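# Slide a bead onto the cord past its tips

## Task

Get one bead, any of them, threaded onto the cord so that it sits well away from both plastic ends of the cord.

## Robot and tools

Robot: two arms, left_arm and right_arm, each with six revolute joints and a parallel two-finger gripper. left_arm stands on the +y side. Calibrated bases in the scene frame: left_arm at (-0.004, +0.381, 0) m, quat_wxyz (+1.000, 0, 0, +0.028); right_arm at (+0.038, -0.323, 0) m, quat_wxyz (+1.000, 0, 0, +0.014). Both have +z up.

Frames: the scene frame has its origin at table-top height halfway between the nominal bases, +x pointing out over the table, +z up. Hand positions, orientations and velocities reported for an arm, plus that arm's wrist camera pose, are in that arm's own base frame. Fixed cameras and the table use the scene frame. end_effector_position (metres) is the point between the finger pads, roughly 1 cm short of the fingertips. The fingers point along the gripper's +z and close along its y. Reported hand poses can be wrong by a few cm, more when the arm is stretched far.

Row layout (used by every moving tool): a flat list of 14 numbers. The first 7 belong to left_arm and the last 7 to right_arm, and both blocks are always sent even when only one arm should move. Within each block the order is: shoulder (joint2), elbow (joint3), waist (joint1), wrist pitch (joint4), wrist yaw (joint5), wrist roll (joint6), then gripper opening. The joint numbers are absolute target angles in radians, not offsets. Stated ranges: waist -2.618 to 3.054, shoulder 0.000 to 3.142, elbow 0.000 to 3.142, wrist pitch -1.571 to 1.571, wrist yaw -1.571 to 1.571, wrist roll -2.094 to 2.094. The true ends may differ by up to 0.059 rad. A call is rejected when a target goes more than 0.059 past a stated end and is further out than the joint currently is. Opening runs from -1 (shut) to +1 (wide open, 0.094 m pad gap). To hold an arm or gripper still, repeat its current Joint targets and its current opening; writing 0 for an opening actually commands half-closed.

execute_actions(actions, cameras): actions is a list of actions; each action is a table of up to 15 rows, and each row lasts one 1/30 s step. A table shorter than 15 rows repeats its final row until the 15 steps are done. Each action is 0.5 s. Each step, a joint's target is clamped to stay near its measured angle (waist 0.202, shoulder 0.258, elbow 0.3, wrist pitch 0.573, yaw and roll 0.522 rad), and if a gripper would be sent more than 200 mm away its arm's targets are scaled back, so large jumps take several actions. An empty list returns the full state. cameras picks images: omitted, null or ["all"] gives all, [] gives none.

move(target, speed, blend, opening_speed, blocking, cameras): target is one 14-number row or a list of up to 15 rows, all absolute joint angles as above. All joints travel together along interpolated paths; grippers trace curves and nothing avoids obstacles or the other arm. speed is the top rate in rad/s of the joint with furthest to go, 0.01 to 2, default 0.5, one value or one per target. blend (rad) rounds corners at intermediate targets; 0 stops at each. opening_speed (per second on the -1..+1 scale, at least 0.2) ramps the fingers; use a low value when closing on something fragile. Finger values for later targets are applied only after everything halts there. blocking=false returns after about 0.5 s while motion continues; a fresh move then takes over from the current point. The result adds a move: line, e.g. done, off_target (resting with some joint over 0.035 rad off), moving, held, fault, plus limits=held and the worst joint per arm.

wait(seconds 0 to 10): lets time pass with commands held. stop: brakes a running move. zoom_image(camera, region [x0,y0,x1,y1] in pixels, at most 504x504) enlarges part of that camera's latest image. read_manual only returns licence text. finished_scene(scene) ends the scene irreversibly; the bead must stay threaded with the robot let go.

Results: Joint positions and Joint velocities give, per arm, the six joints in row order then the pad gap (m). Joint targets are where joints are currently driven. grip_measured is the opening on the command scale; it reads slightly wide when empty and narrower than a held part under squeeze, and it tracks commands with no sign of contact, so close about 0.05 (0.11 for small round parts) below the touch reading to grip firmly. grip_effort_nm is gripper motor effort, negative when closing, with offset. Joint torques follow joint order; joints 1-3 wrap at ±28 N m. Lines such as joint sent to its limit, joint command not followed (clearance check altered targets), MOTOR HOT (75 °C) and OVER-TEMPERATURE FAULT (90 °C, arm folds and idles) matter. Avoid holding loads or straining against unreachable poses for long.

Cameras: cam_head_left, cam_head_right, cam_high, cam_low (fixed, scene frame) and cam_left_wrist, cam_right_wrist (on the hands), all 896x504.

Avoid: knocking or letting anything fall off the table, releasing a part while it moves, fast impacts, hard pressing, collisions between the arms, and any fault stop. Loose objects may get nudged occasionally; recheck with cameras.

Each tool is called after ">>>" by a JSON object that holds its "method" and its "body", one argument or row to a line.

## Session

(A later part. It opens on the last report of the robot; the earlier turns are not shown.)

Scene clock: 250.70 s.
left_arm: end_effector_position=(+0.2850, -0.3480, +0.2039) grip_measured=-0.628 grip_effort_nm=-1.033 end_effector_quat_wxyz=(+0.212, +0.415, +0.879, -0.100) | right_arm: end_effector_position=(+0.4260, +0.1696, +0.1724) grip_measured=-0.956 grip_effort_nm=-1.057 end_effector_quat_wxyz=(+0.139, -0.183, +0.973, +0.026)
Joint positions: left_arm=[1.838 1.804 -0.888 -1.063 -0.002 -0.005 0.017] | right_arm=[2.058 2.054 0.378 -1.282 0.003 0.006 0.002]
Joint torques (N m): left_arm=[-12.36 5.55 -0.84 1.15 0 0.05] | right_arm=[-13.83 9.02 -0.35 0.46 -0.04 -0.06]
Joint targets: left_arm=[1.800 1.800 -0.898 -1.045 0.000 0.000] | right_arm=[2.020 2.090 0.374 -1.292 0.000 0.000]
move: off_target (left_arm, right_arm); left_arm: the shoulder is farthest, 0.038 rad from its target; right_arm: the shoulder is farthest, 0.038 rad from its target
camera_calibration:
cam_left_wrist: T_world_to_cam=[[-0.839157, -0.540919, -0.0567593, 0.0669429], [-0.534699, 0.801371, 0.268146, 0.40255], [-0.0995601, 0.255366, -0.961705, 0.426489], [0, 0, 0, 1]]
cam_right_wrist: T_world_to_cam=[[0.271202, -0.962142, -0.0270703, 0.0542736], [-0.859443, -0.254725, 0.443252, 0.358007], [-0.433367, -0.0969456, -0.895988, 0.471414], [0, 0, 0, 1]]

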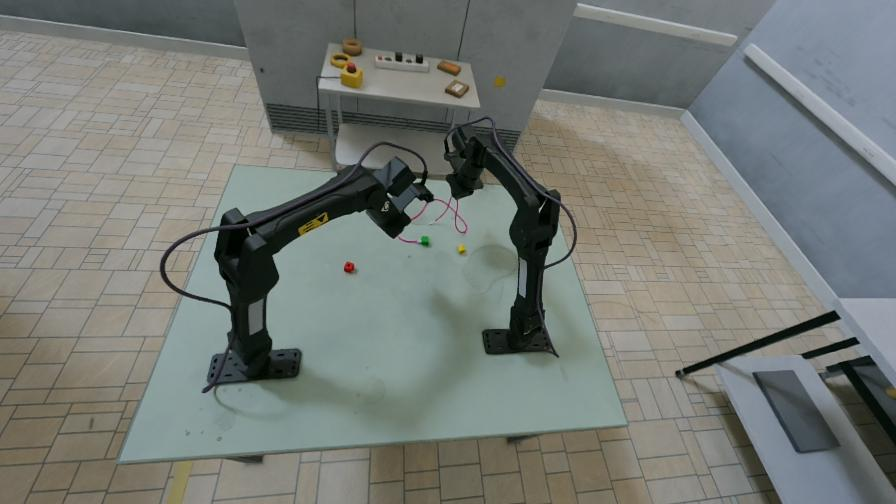

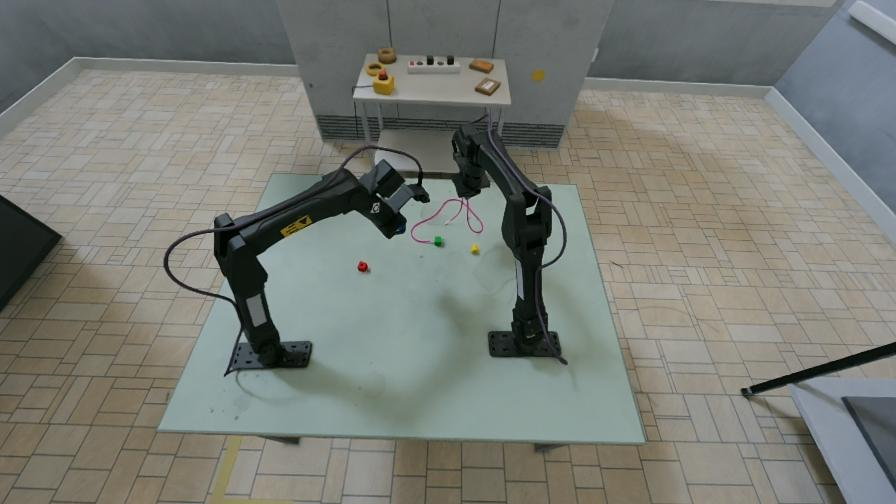

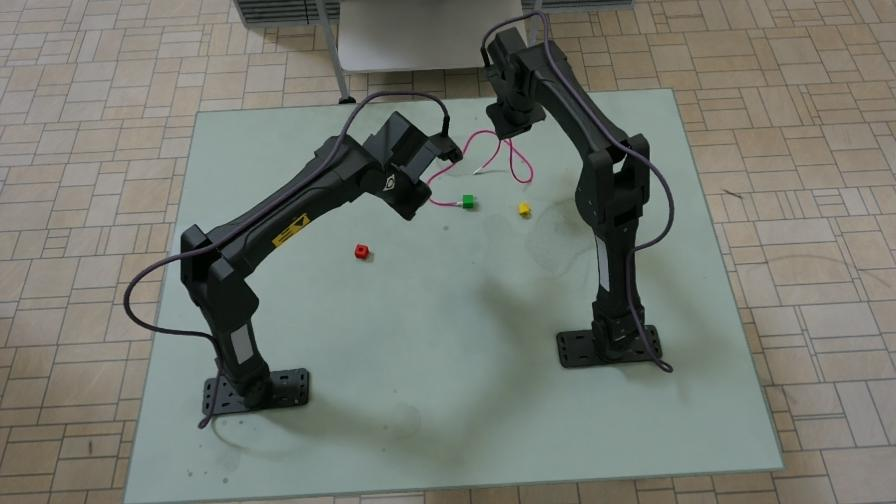

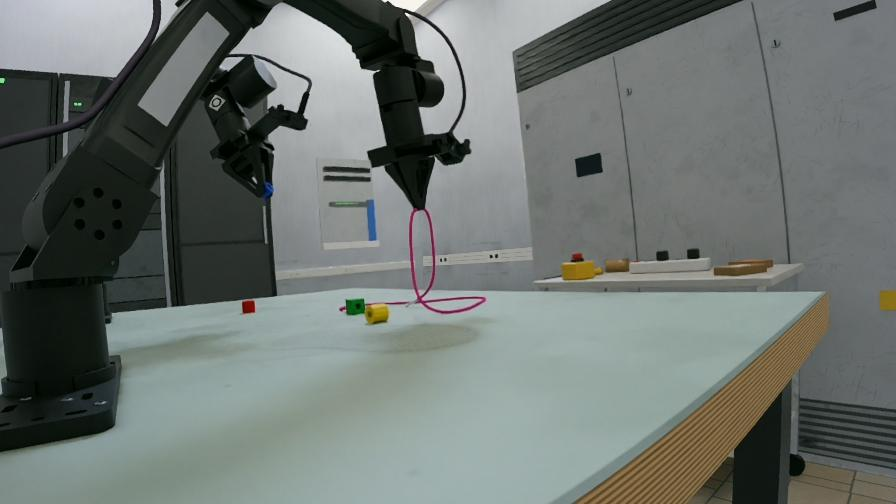

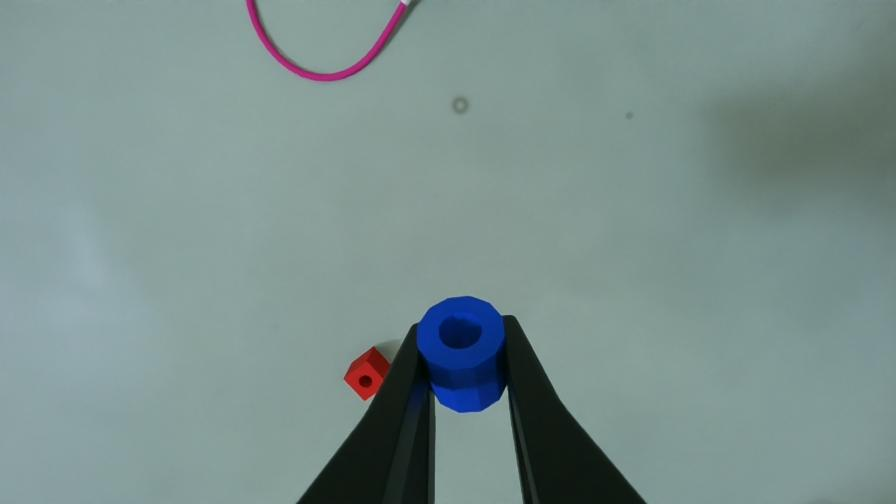

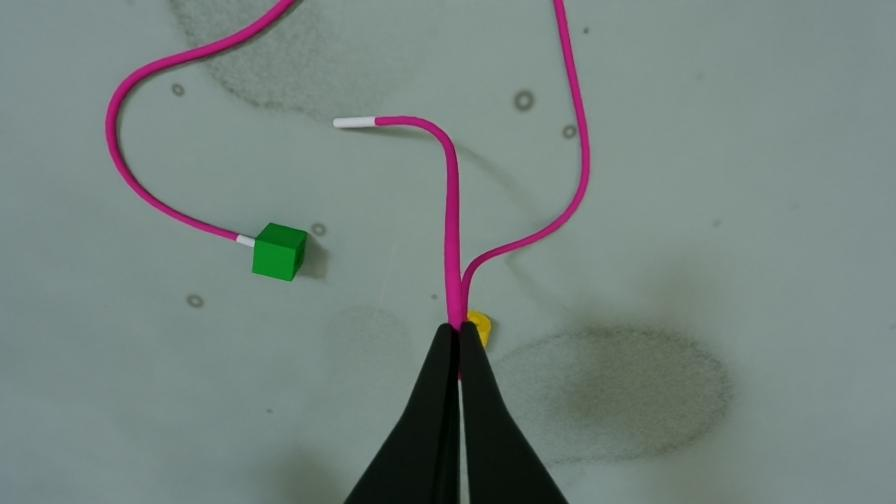

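>>> {"method": "move", "body": {
  "target": [2.142, 0.564, -0.898, 1.555, 0, 0, -0.7, 1.50, 1.853, 0.888, -1.127, 0, 0, -1],
  "speed": 0.8
}}

>>> {"method": "wait", "body": {
  "seconds": 3
}}

Scene clock: 270.20 s.
left_arm: end_effector_position=(+0.2982, -0.3642, +0.0939) grip_measured=-0.628 grip_effort_nm=-1.023 end_effector_quat_wxyz=(+0.632, +0.305, +0.646, -0.301) | right_arm: end_effector_position=(+0.2477, +0.3017, +0.3407) grip_measured=-0.956 grip_effort_nm=-1.053 end_effector_quat_wxyz=(+0.335, -0.394, +0.841, +0.158)
Joint positions: left_arm=[2.123 0.567 -0.888 1.535 -0.002 -0.004 0.017] | right_arm=[1.529 1.872 0.882 -1.156 0.002 0.005 0.002]
Joint torques (N m): left_arm=[-6.8 2.73 -0.83 1.71 0.01 0.03] | right_arm=[-8.14 4.71 0.55 1.58 -0.05 -0.04]
Joint targets: left_arm=[2.142 0.564 -0.898 1.555 0.000 0.000] | right_arm=[1.500 1.853 0.888 -1.127 0.000 0.000]
move: done
camera_calibration:
cam_left_wrist: T_world_to_cam=[[-0.771076, -0.624352, -0.125008, 0.0187161], [-0.365381, 0.594639, -0.716171, 0.418675], [0.521477, -0.506546, -0.686638, -0.162352], [0, 0, 0, 1]]
cam_right_wrist: T_world_to_cam=[[0.717703, -0.692742, -0.070788, 0.0572245], [-0.69507, -0.718832, -0.0125587, 0.418451], [-0.0421847, 0.0582161, -0.997412, 0.448648], [0, 0, 0, 1]]

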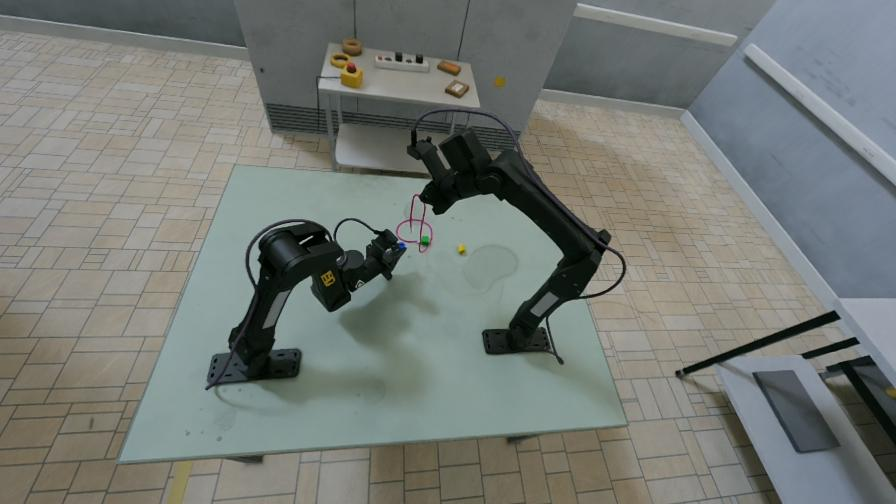

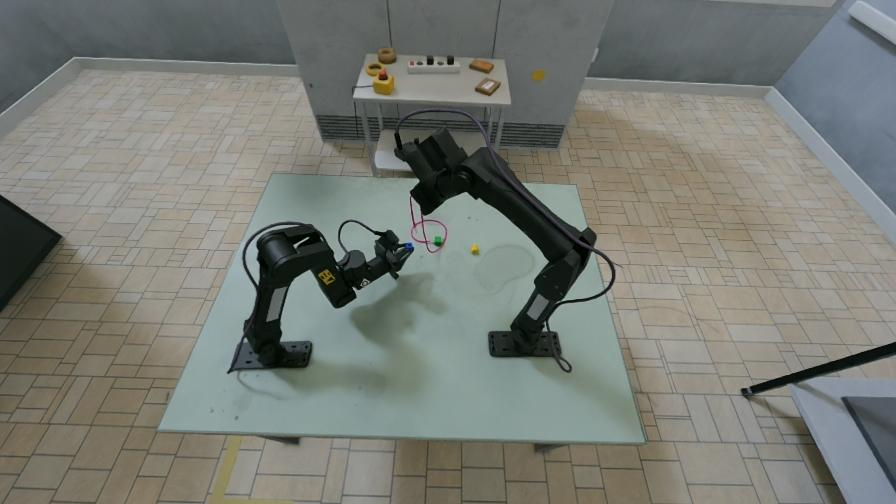

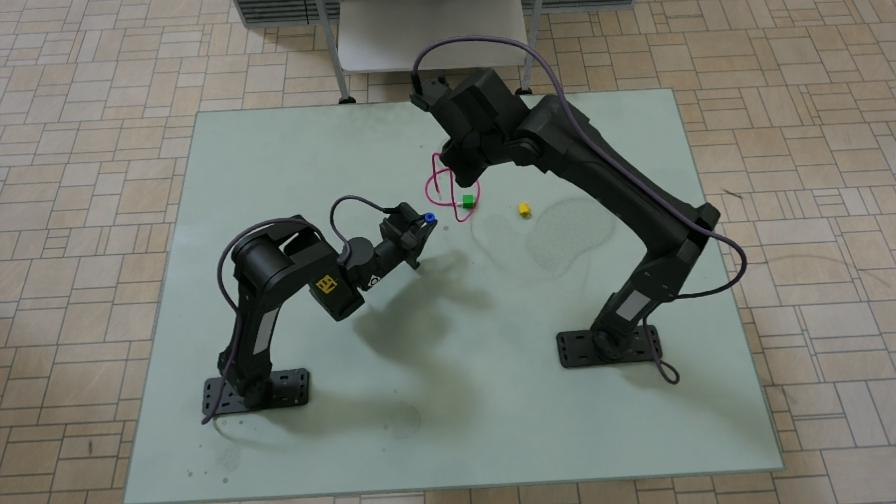

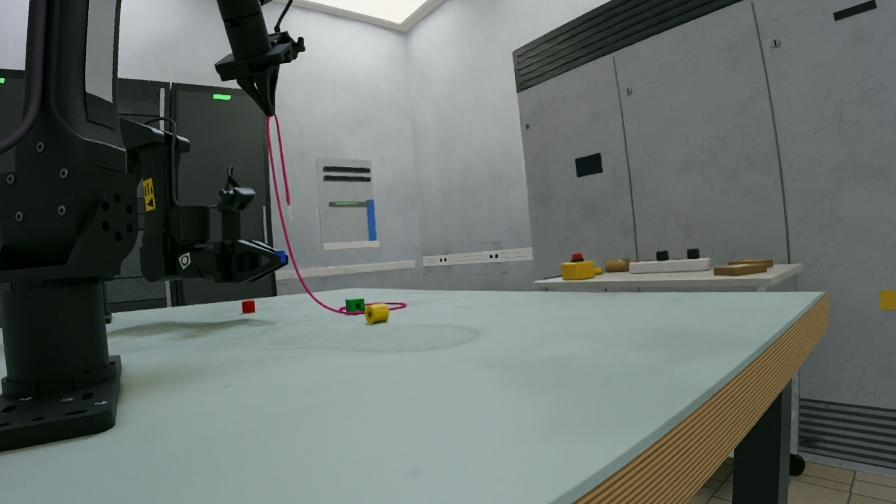

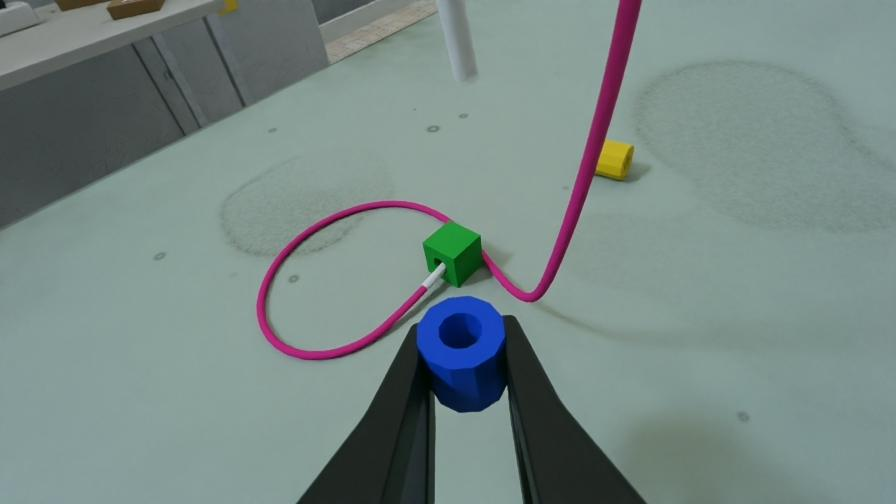

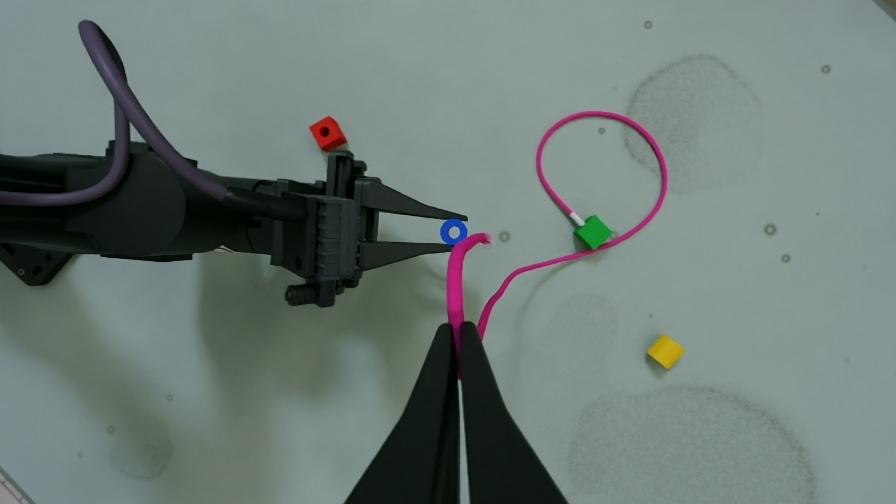

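Scene clock: 273.20 s.
left_arm: end_effector_position=(+0.2982, -0.3642, +0.0942) grip_measured=-0.628 grip_effort_nm=-1.033 end_effector_quat_wxyz=(+0.632, +0.305, +0.646, -0.301) | right_arm: end_effector_position=(+0.2478, +0.3017, +0.3408) grip_measured=-0.956 grip_effort_nm=-1.057 end_effector_quat_wxyz=(+0.335, -0.394, +0.841, +0.158)
Joint positions: left_arm=[2.123 0.567 -0.888 1.536 -0.002 -0.004 0.017] | right_arm=[1.529 1.872 0.882 -1.155 0.002 0.005 0.002]
Joint torques (N m): left_arm=[-6.79 2.74 -0.81 1.71 0 0.03] | right_arm=[-8.14 4.7 0.54 1.58 -0.06 -0.05]
Joint targets: left_arm=[2.142 0.564 -0.898 1.555 0.000 0.000] | right_arm=[1.500 1.853 0.888 -1.127 0.000 0.000]
Tool commands: left_gripper/opening=-0.7 right_gripper/opening=-1.0
wait: 3.00 s; at rest by 0.17 s
camera_calibration:
cam_left_wrist: T_world_to_cam=[[-0.770985, -0.624463, -0.125011, 0.0186846], [-0.364864, 0.594003, -0.716962, 0.418571], [0.521973, -0.507155, -0.685812, -0.162608], [0, 0, 0, 1]]
cam_right_wrist: T_world_to_cam=[[0.71772, -0.692721, -0.0708179, 0.0572342], [-0.695067, -0.718828, -0.0129389, 0.418648], [-0.0419428, 0.0585098, -0.997405, 0.448561], [0, 0, 0, 1]]

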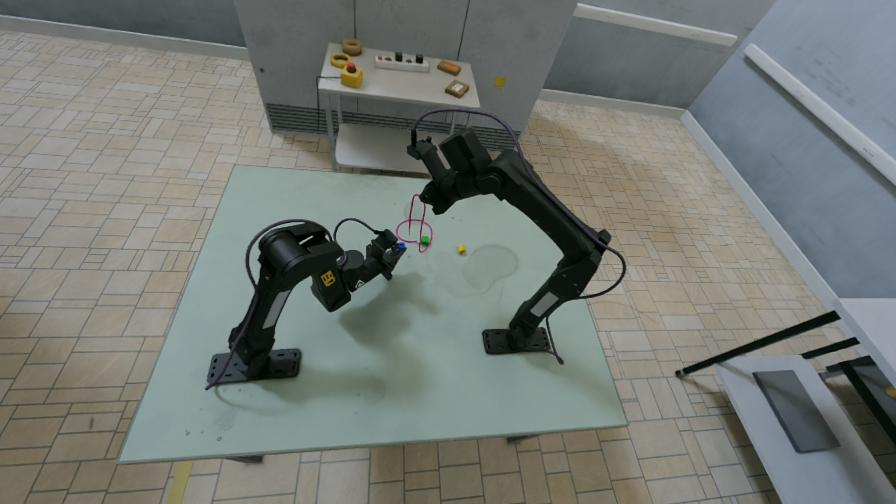

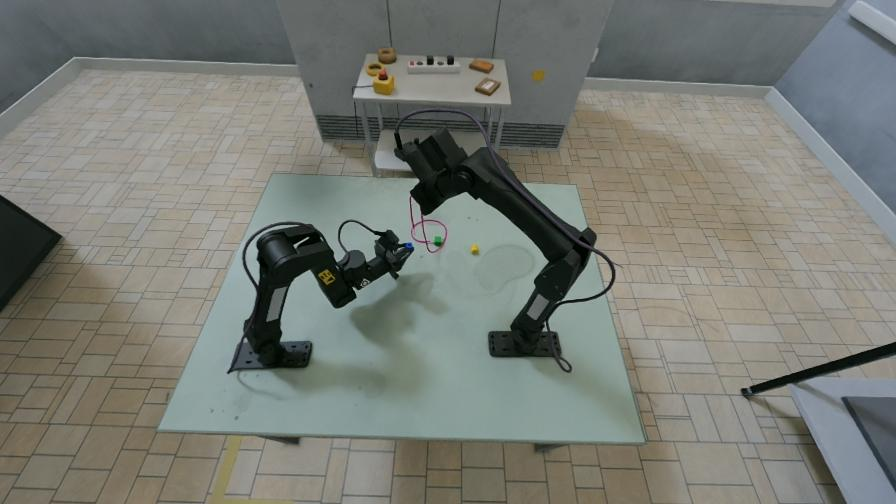

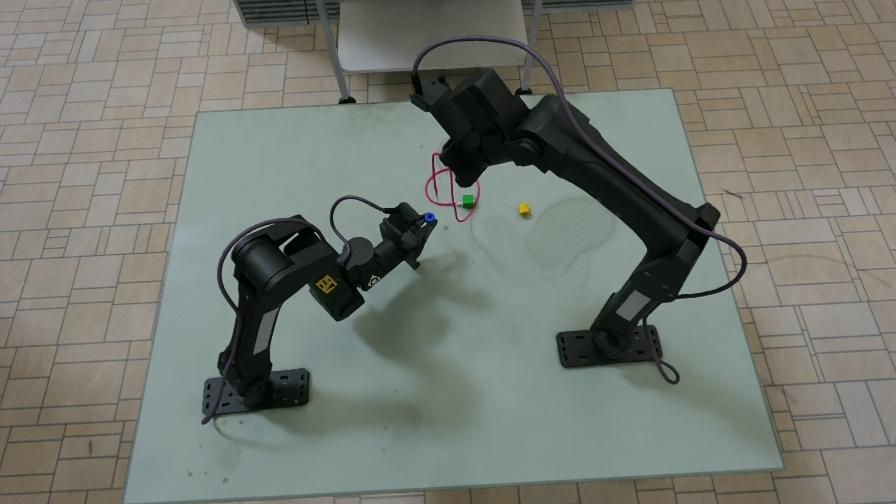

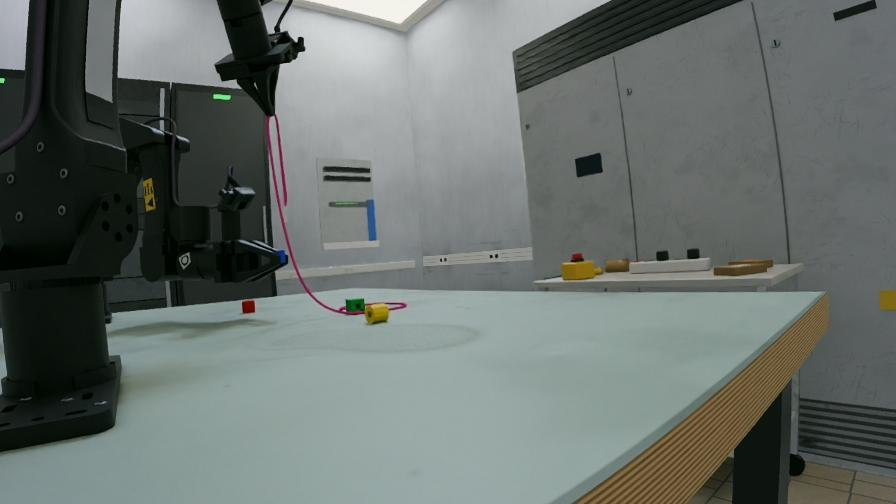

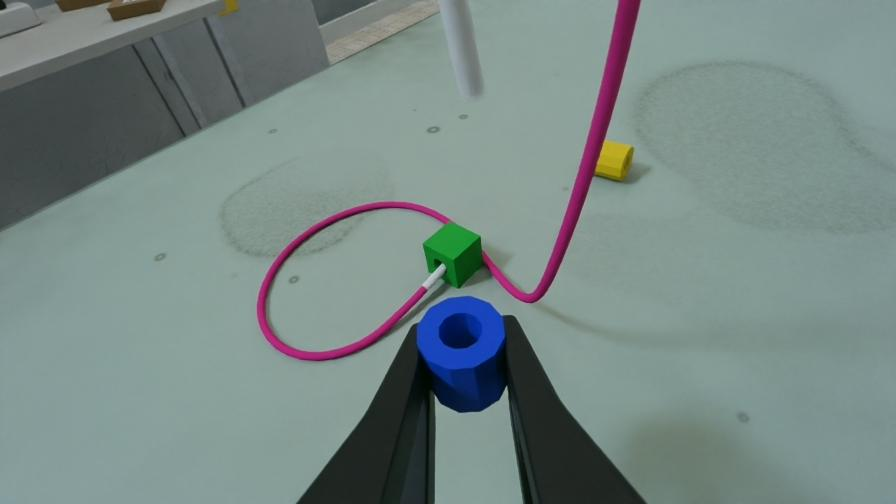

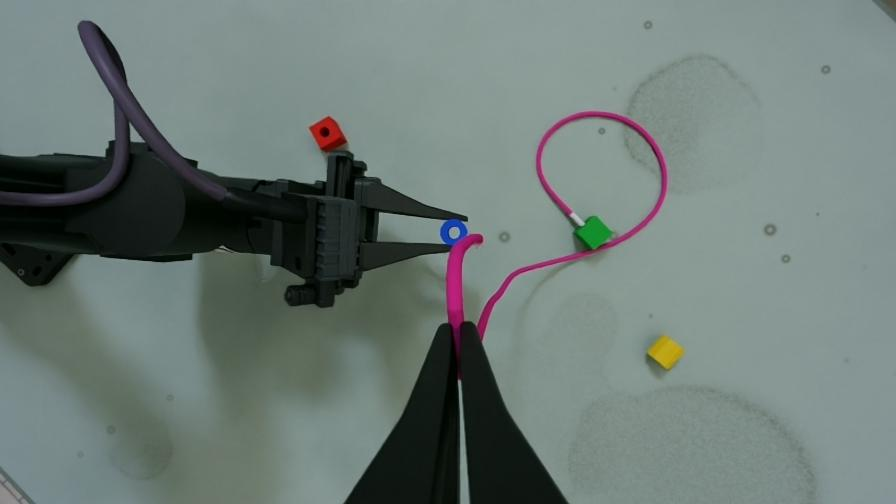

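>>> {"method": "wait", "body": {
  "seconds": 2,
  "cameras": ["cam_left_wrist","cam_right_wrist","cam_low"]
}}

>>> {"method": "zoom_image", "body": {
  "camera": "cam_right_wrist",
  "region": [430, 200, 510, 340]
}}

Scene clock: 279.47 s.
left_arm: end_effector_position=(+0.2982, -0.3642, +0.0942) grip_measured=-0.628 grip_effort_nm=-1.033 end_effector_quat_wxyz=(+0.632, +0.305, +0.646, -0.301) | right_arm: end_effector_position=(+0.2478, +0.3017, +0.3408) grip_measured=-0.956 grip_effort_nm=-1.057 end_effector_quat_wxyz=(+0.335, -0.394, +0.841, +0.158)
Joint positions: left_arm=[2.123 0.567 -0.888 1.536 -0.002 -0.004 0.017] | right_arm=[1.529 1.872 0.882 -1.155 0.002 0.005 0.002]
Joint torques (N m): left_arm=[-6.8 2.74 -0.83 1.71 0.01 0.03] | right_arm=[-8.16 4.67 0.5 1.58 -0.05 -0.06]
Joint targets: left_arm=[2.142 0.564 -0.898 1.555 0.000 0.000] | right_arm=[1.500 1.853 0.888 -1.127 0.000 0.000]
Tool commands: left_gripper/opening=-0.7 right_gripper/opening=-1.0
wait: 2.00 s; at rest from the start
camera_calibration:
cam_left_wrist: T_world_to_cam=[[-0.770985, -0.624463, -0.125011, 0.0186846], [-0.364864, 0.594003, -0.716962, 0.418571], [0.521973, -0.507155, -0.685812, -0.162608], [0, 0, 0, 1]]
cam_right_wrist: T_world_to_cam=[[0.71772, -0.692721, -0.0708179, 0.0572342], [-0.695067, -0.718828, -0.0129389, 0.418648], [-0.0419428, 0.0585098, -0.997405, 0.448561], [0, 0, 0, 1]]
Images, in order: cam_low, cam_left_wrist, cam_right_wrist.

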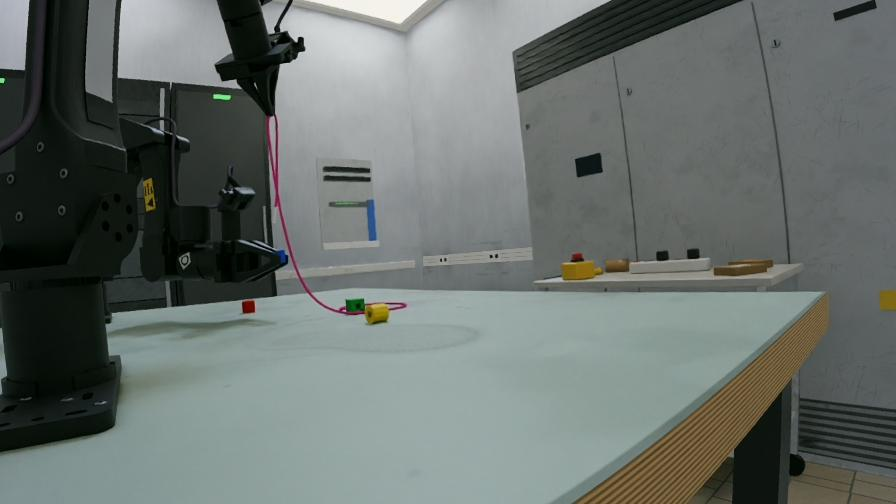

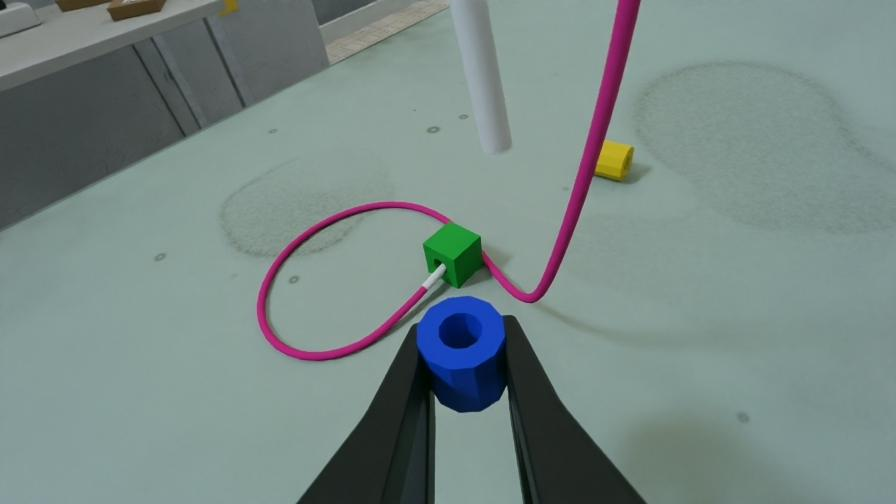

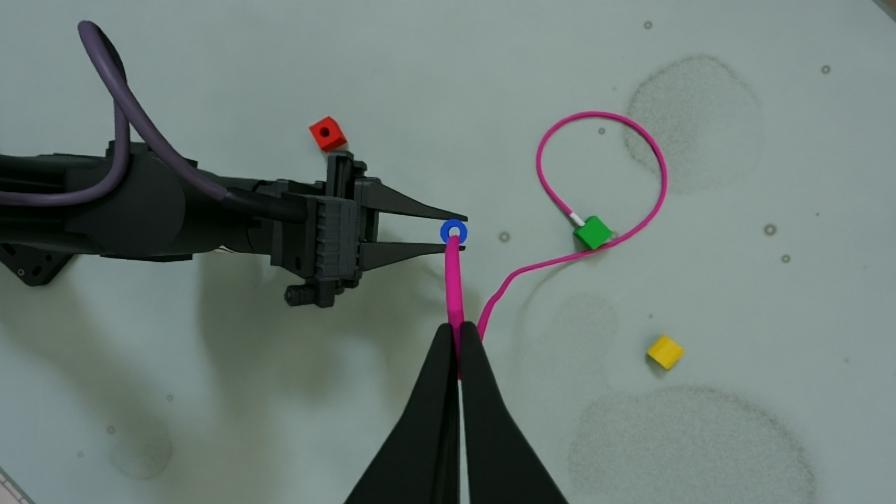

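Scaled by 3.600 from the camera's 896x504 image, which has a finer 1280x720 frame.

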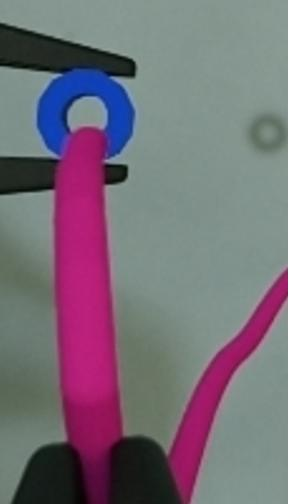

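>>> {"method": "wait", "body": {
  "seconds": 3,
  "cameras": ["cam_left_wrist","cam_right_wrist"]
}}

>>> {"method": "zoom_image", "body": {
  "camera": "cam_right_wrist",
  "region": [430, 200, 510, 340]
}}

Scene clock: 289.23 s.
left_arm: end_effector_position=(+0.2982, -0.3642, +0.0942) grip_measured=-0.628 grip_effort_nm=-1.023 end_effector_quat_wxyz=(+0.632, +0.305, +0.646, -0.301) | right_arm: end_effector_position=(+0.2478, +0.3018, +0.3409) grip_measured=-0.956 grip_effort_nm=-1.053 end_effector_quat_wxyz=(+0.335, -0.394, +0.841, +0.158)
Joint positions: left_arm=[2.123 0.567 -0.888 1.536 -0.002 -0.004 0.017] | right_arm=[1.529 1.872 0.882 -1.155 0.002 0.005 0.002]
Joint torques (N m): left_arm=[-6.8 2.74 -0.83 1.7 0 0.03] | right_arm=[-8.17 4.78 0.51 1.58 -0.04 -0.04]
Joint targets: left_arm=[2.142 0.564 -0.898 1.555 0.000 0.000] | right_arm=[1.500 1.853 0.888 -1.127 0.000 0.000]
Tool commands: left_gripper/opening=-0.7 right_gripper/opening=-1.0
wait: 3.00 s; at rest from the start
camera_calibration:
cam_left_wrist: T_world_to_cam=[[-0.770985, -0.624463, -0.125011, 0.0186846], [-0.364864, 0.594003, -0.716962, 0.418571], [0.521973, -0.507155, -0.685812, -0.162608], [0, 0, 0, 1]]
cam_right_wrist: T_world_to_cam=[[0.717737, -0.6927, -0.0708478, 0.0572438], [-0.695064, -0.718824, -0.0133192, 0.418845], [-0.041701, 0.0588035, -0.997398, 0.448474], [0, 0, 0, 1]]
Images, in order: cam_left_wrist, cam_right_wrist.

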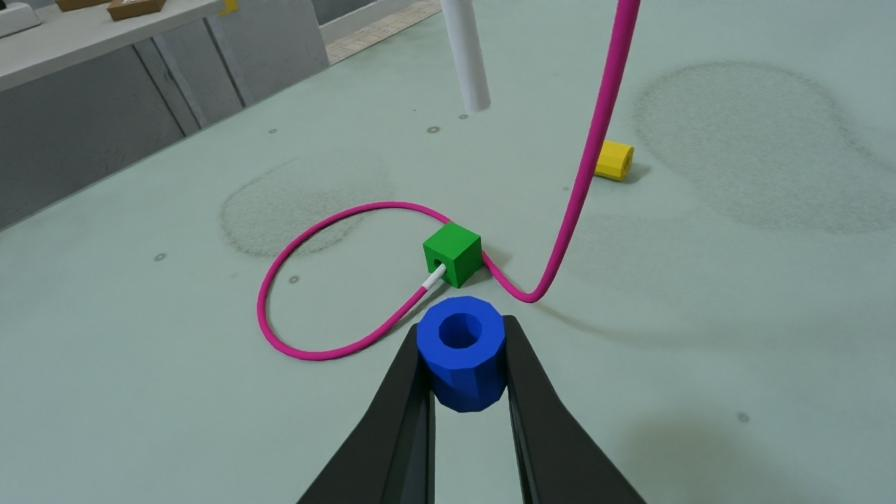

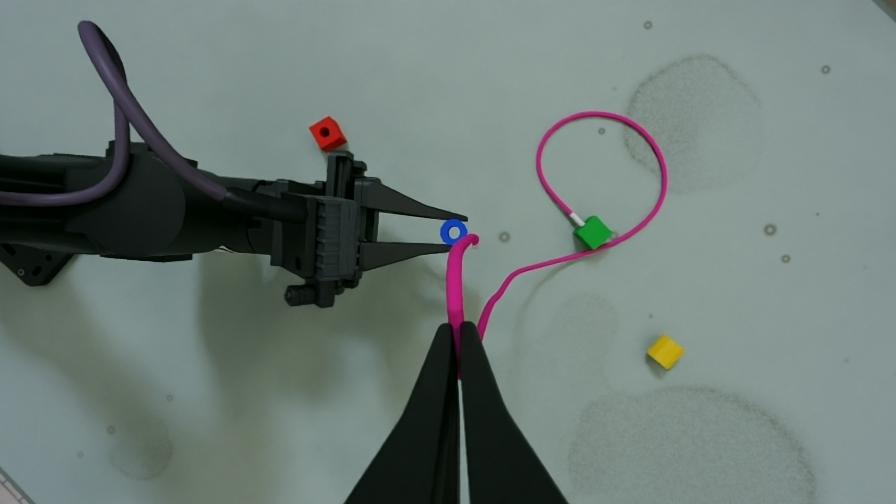

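Scaled by 3.600 from the camera's 896x504 image, which has a finer 1280x720 frame.

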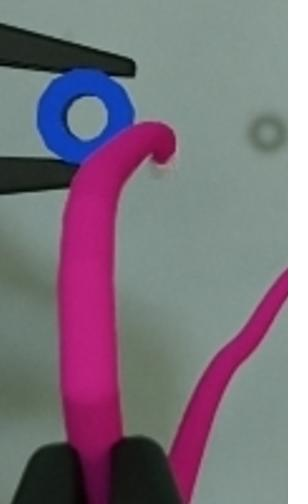

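>>> {"method": "wait", "body": {
  "seconds": 4,
  "cameras": ["cam_left_wrist","cam_right_wrist"]
}}

>>> {"method": "zoom_image", "body": {
  "camera": "cam_right_wrist",
  "region": [430, 200, 510, 340]
}}

Scene clock: 298.67 s.
left_arm: end_effector_position=(+0.2982, -0.3642, +0.0942) grip_measured=-0.628 grip_effort_nm=-1.033 end_effector_quat_wxyz=(+0.632, +0.305, +0.646, -0.301) | right_arm: end_effector_position=(+0.2478, +0.3018, +0.3409) grip_measured=-0.956 grip_effort_nm=-1.048 end_effector_quat_wxyz=(+0.335, -0.394, +0.841, +0.158)
Joint positions: left_arm=[2.123 0.567 -0.888 1.536 -0.002 -0.004 0.017] | right_arm=[1.529 1.872 0.882 -1.155 0.002 0.005 0.002]
Joint torques (N m): left_arm=[-6.8 2.74 -0.81 1.71 0 0.03] | right_arm=[-8.1 4.72 0.5 1.6 -0.03 -0.03]
Joint targets: left_arm=[2.142 0.564 -0.898 1.555 0.000 0.000] | right_arm=[1.500 1.853 0.888 -1.127 0.000 0.000]
Tool commands: left_gripper/opening=-0.7 right_gripper/opening=-1.0
wait: 4.00 s; at rest from the start
camera_calibration:
cam_left_wrist: T_world_to_cam=[[-0.770985, -0.624463, -0.125011, 0.0186846], [-0.364864, 0.594003, -0.716962, 0.418571], [0.521973, -0.507155, -0.685812, -0.162608], [0, 0, 0, 1]]
cam_right_wrist: T_world_to_cam=[[0.717737, -0.6927, -0.0708478, 0.0572438], [-0.695064, -0.718824, -0.0133192, 0.418845], [-0.041701, 0.0588035, -0.997398, 0.448474], [0, 0, 0, 1]]
Images, in order: cam_left_wrist, cam_right_wrist.

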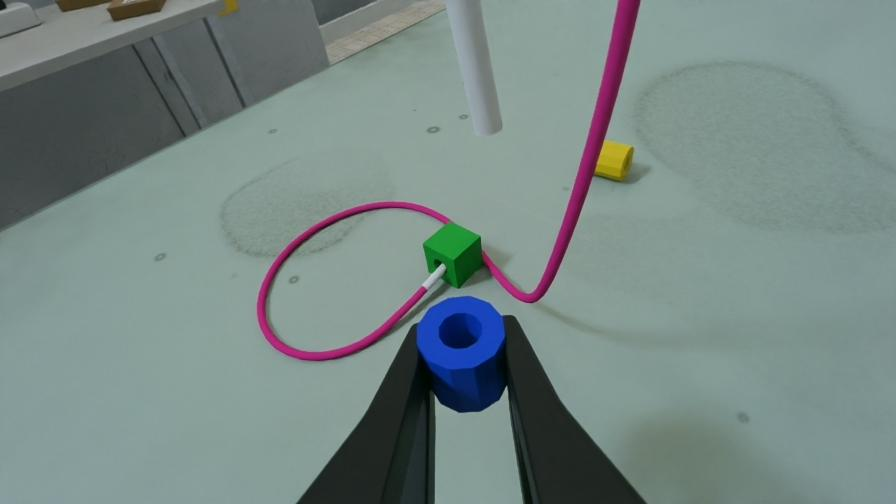

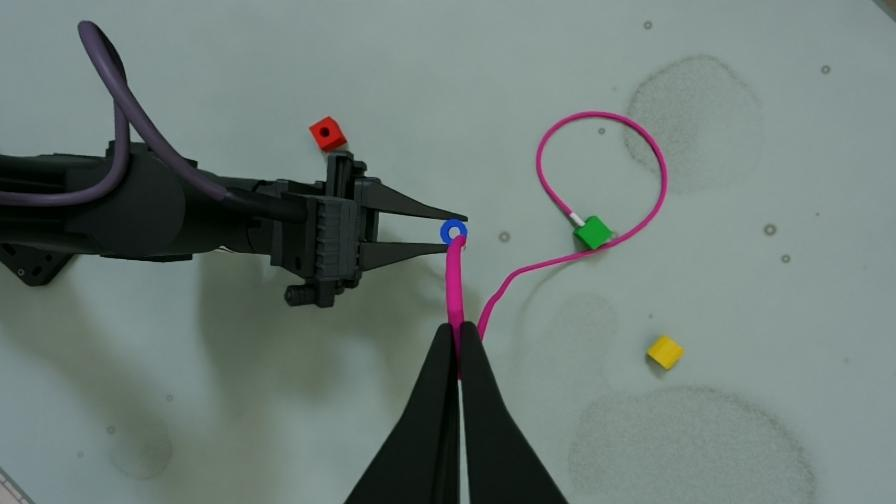

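Scaled by 3.600 from the camera's 896x504 image, which has a finer 1280x720 frame.

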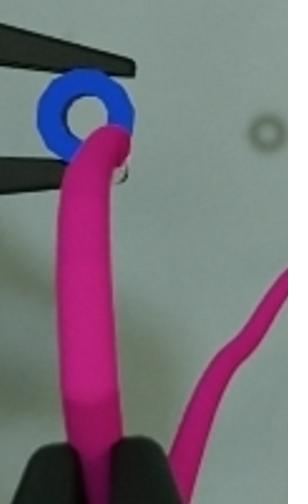

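>>> {"method": "move", "body": {
  "target": [2.142, 0.564, -0.898, 1.555, 0, 0, -0.7, 1.467, 1.678, 0.912, -0.972, 0, 0, -1],
  "speed": 0.07,
  "cameras": []
}}

>>> {"method": "wait", "body": {
  "seconds": 4,
  "cameras": ["cam_left_wrist","cam_right_wrist"]
}}

>>> {"method": "zoom_image", "body": {
  "camera": "cam_right_wrist",
  "region": [430, 200, 510, 340]
}}

>>> {"method": "wait", "body": {
  "seconds": 2,
  "cameras": ["cam_left_wrist","cam_right_wrist"]
}}

>>> {"method": "zoom_image", "body": {
  "camera": "cam_right_wrist",
  "region": [430, 200, 510, 340]
}}

Scene clock: 314.43 s.
left_arm: end_effector_position=(+0.2982, -0.3642, +0.0942) grip_measured=-0.628 grip_effort_nm=-1.028 end_effector_quat_wxyz=(+0.632, +0.305, +0.646, -0.301) | right_arm: end_effector_position=(+0.2488, +0.3166, +0.3078) grip_measured=-0.956 grip_effort_nm=-1.053 end_effector_quat_wxyz=(+0.335, -0.403, +0.836, +0.162)
Joint positions: left_arm=[2.123 0.567 -0.888 1.536 -0.002 -0.004 0.017] | right_arm=[1.503 1.695 0.903 -1.001 0.002 0.005 0.002]
Joint torques (N m): left_arm=[-6.83 2.74 -0.83 1.71 0.01 0.03] | right_arm=[-8.9 5.27 0.73 1.56 -0.02 -0.02]
Joint targets: left_arm=[2.142 0.564 -0.898 1.555 0.000 0.000] | right_arm=[1.467 1.678 0.912 -0.972 0.000 0.000]
move: off_target (right_arm); right_arm: the shoulder is farthest, 0.036 rad from its target

Scene clock: 318.43 s.
left_arm: end_effector_position=(+0.2982, -0.3642, +0.0942) grip_measured=-0.628 grip_effort_nm=-1.033 end_effector_quat_wxyz=(+0.632, +0.305, +0.646, -0.301) | right_arm: end_effector_position=(+0.2488, +0.3168, +0.3080) grip_measured=-0.956 grip_effort_nm=-1.057 end_effector_quat_wxyz=(+0.335, -0.403, +0.836, +0.162)
Joint positions: left_arm=[2.123 0.567 -0.888 1.536 -0.002 -0.004 0.017] | right_arm=[1.503 1.695 0.904 -1 0.002 0.005 0.002]
Joint torques (N m): left_arm=[-6.8 2.74 -0.83 1.71 0 0.03] | right_arm=[-8.9 5.26 0.76 1.57 -0.02 -0.05]
Joint targets: left_arm=[2.142 0.564 -0.898 1.555 0.000 0.000] | right_arm=[1.467 1.678 0.912 -0.972 0.000 0.000]
Tool commands: left_gripper/opening=-0.7 right_gripper/opening=-1.0
wait: 4.00 s; at rest by 0.17 s
camera_calibration:
cam_left_wrist: T_world_to_cam=[[-0.770985, -0.624463, -0.125011, 0.0186846], [-0.364864, 0.594003, -0.716962, 0.418571], [0.521973, -0.507155, -0.685812, -0.162608], [0, 0, 0, 1]]
cam_right_wrist: T_world_to_cam=[[0.732813, -0.676697, -0.0711763, 0.0558694], [-0.679231, -0.733716, -0.0175016, 0.432009], [-0.0403799, 0.0611705, -0.99731, 0.413775], [0, 0, 0, 1]]
Images, in order: cam_left_wrist, cam_right_wrist.

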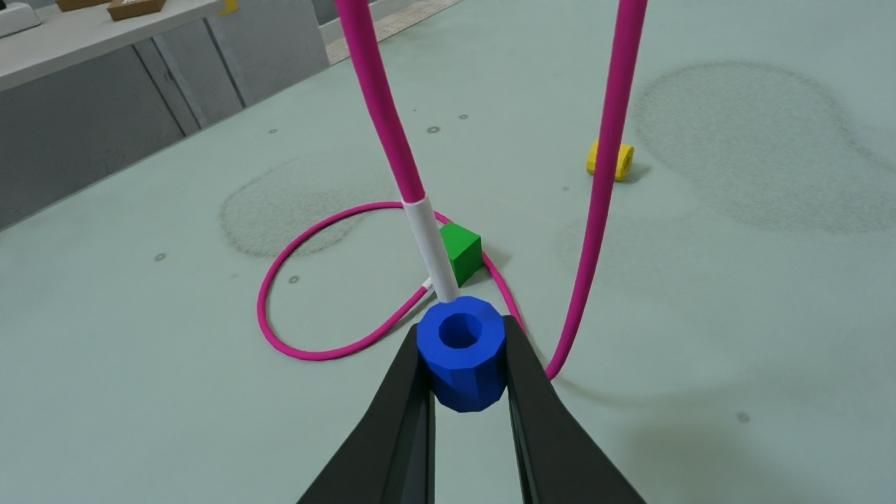

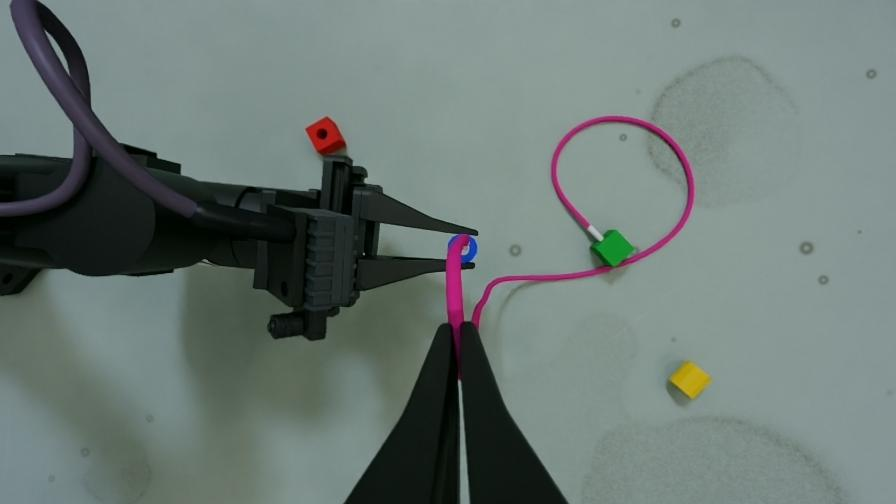

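Scaled by 3.600 from the camera's 896x504 image, which has a finer 1280x720 frame.

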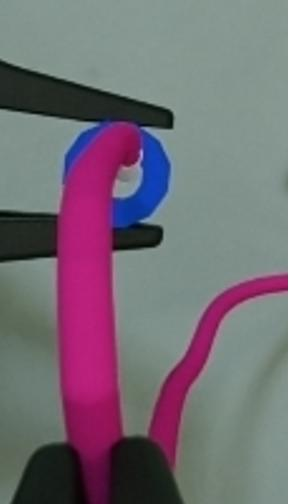

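Scene clock: 320.43 s.
left_arm: end_effector_position=(+0.2982, -0.3642, +0.0942) grip_measured=-0.628 grip_effort_nm=-1.023 end_effector_quat_wxyz=(+0.632, +0.305, +0.646, -0.301) | right_arm: end_effector_position=(+0.2488, +0.3168, +0.3080) grip_measured=-0.956 grip_effort_nm=-1.057 end_effector_quat_wxyz=(+0.335, -0.403, +0.836, +0.162)
Joint positions: left_arm=[2.123 0.567 -0.888 1.536 -0.002 -0.004 0.017] | right_arm=[1.503 1.695 0.904 -1 0.002 0.005 0.002]
Joint torques (N m): left_arm=[-6.82 2.74 -0.81 1.71 0.01 0.03] | right_arm=[-8.94 5.24 0.76 1.59 -0.04 -0.04]
Joint targets: left_arm=[2.142 0.564 -0.898 1.555 0.000 0.000] | right_arm=[1.467 1.678 0.912 -0.972 0.000 0.000]
Tool commands: left_gripper/opening=-0.7 right_gripper/opening=-1.0
wait: 2.00 s; at rest by 0.17 s
camera_calibration:
cam_left_wrist: T_world_to_cam=[[-0.770985, -0.624463, -0.125011, 0.0186846], [-0.364864, 0.594003, -0.716962, 0.418571], [0.521973, -0.507155, -0.685812, -0.162608], [0, 0, 0, 1]]
cam_right_wrist: T_world_to_cam=[[0.732813, -0.676697, -0.0711763, 0.0558694], [-0.679231, -0.733716, -0.0175016, 0.432009], [-0.0403799, 0.0611705, -0.99731, 0.413775], [0, 0, 0, 1]]
Images, in order: cam_left_wrist, cam_right_wrist.

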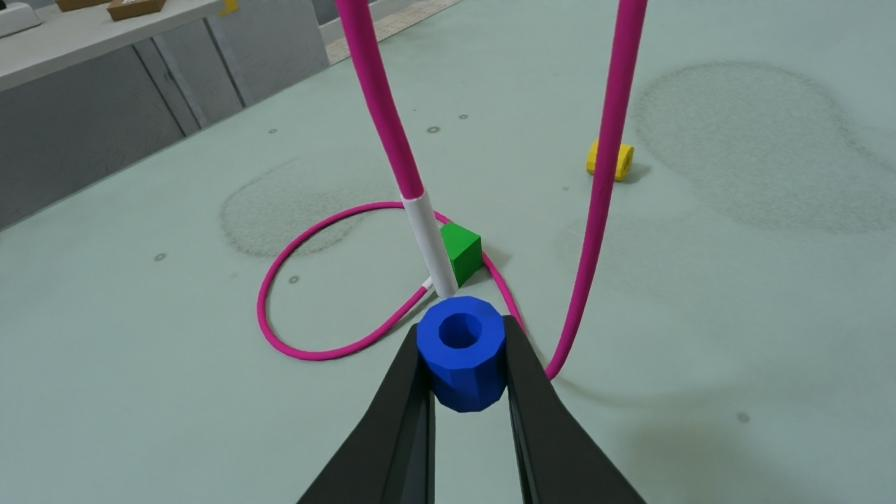

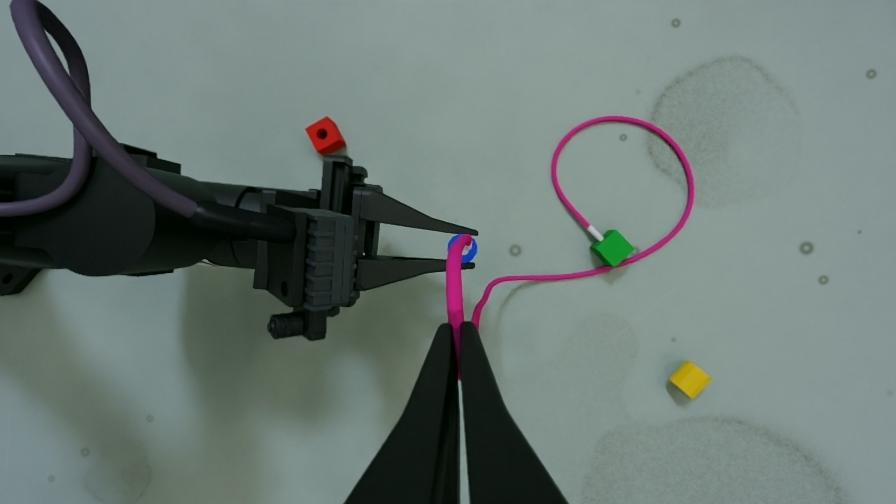

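Scaled by 3.600 from the camera's 896x504 image, which has a finer 1280x720 frame.

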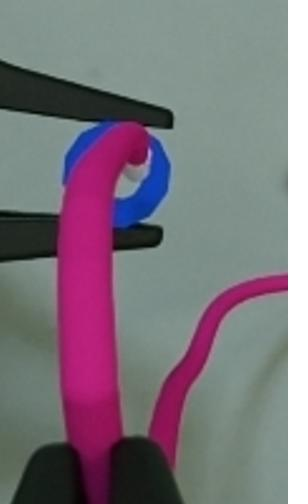

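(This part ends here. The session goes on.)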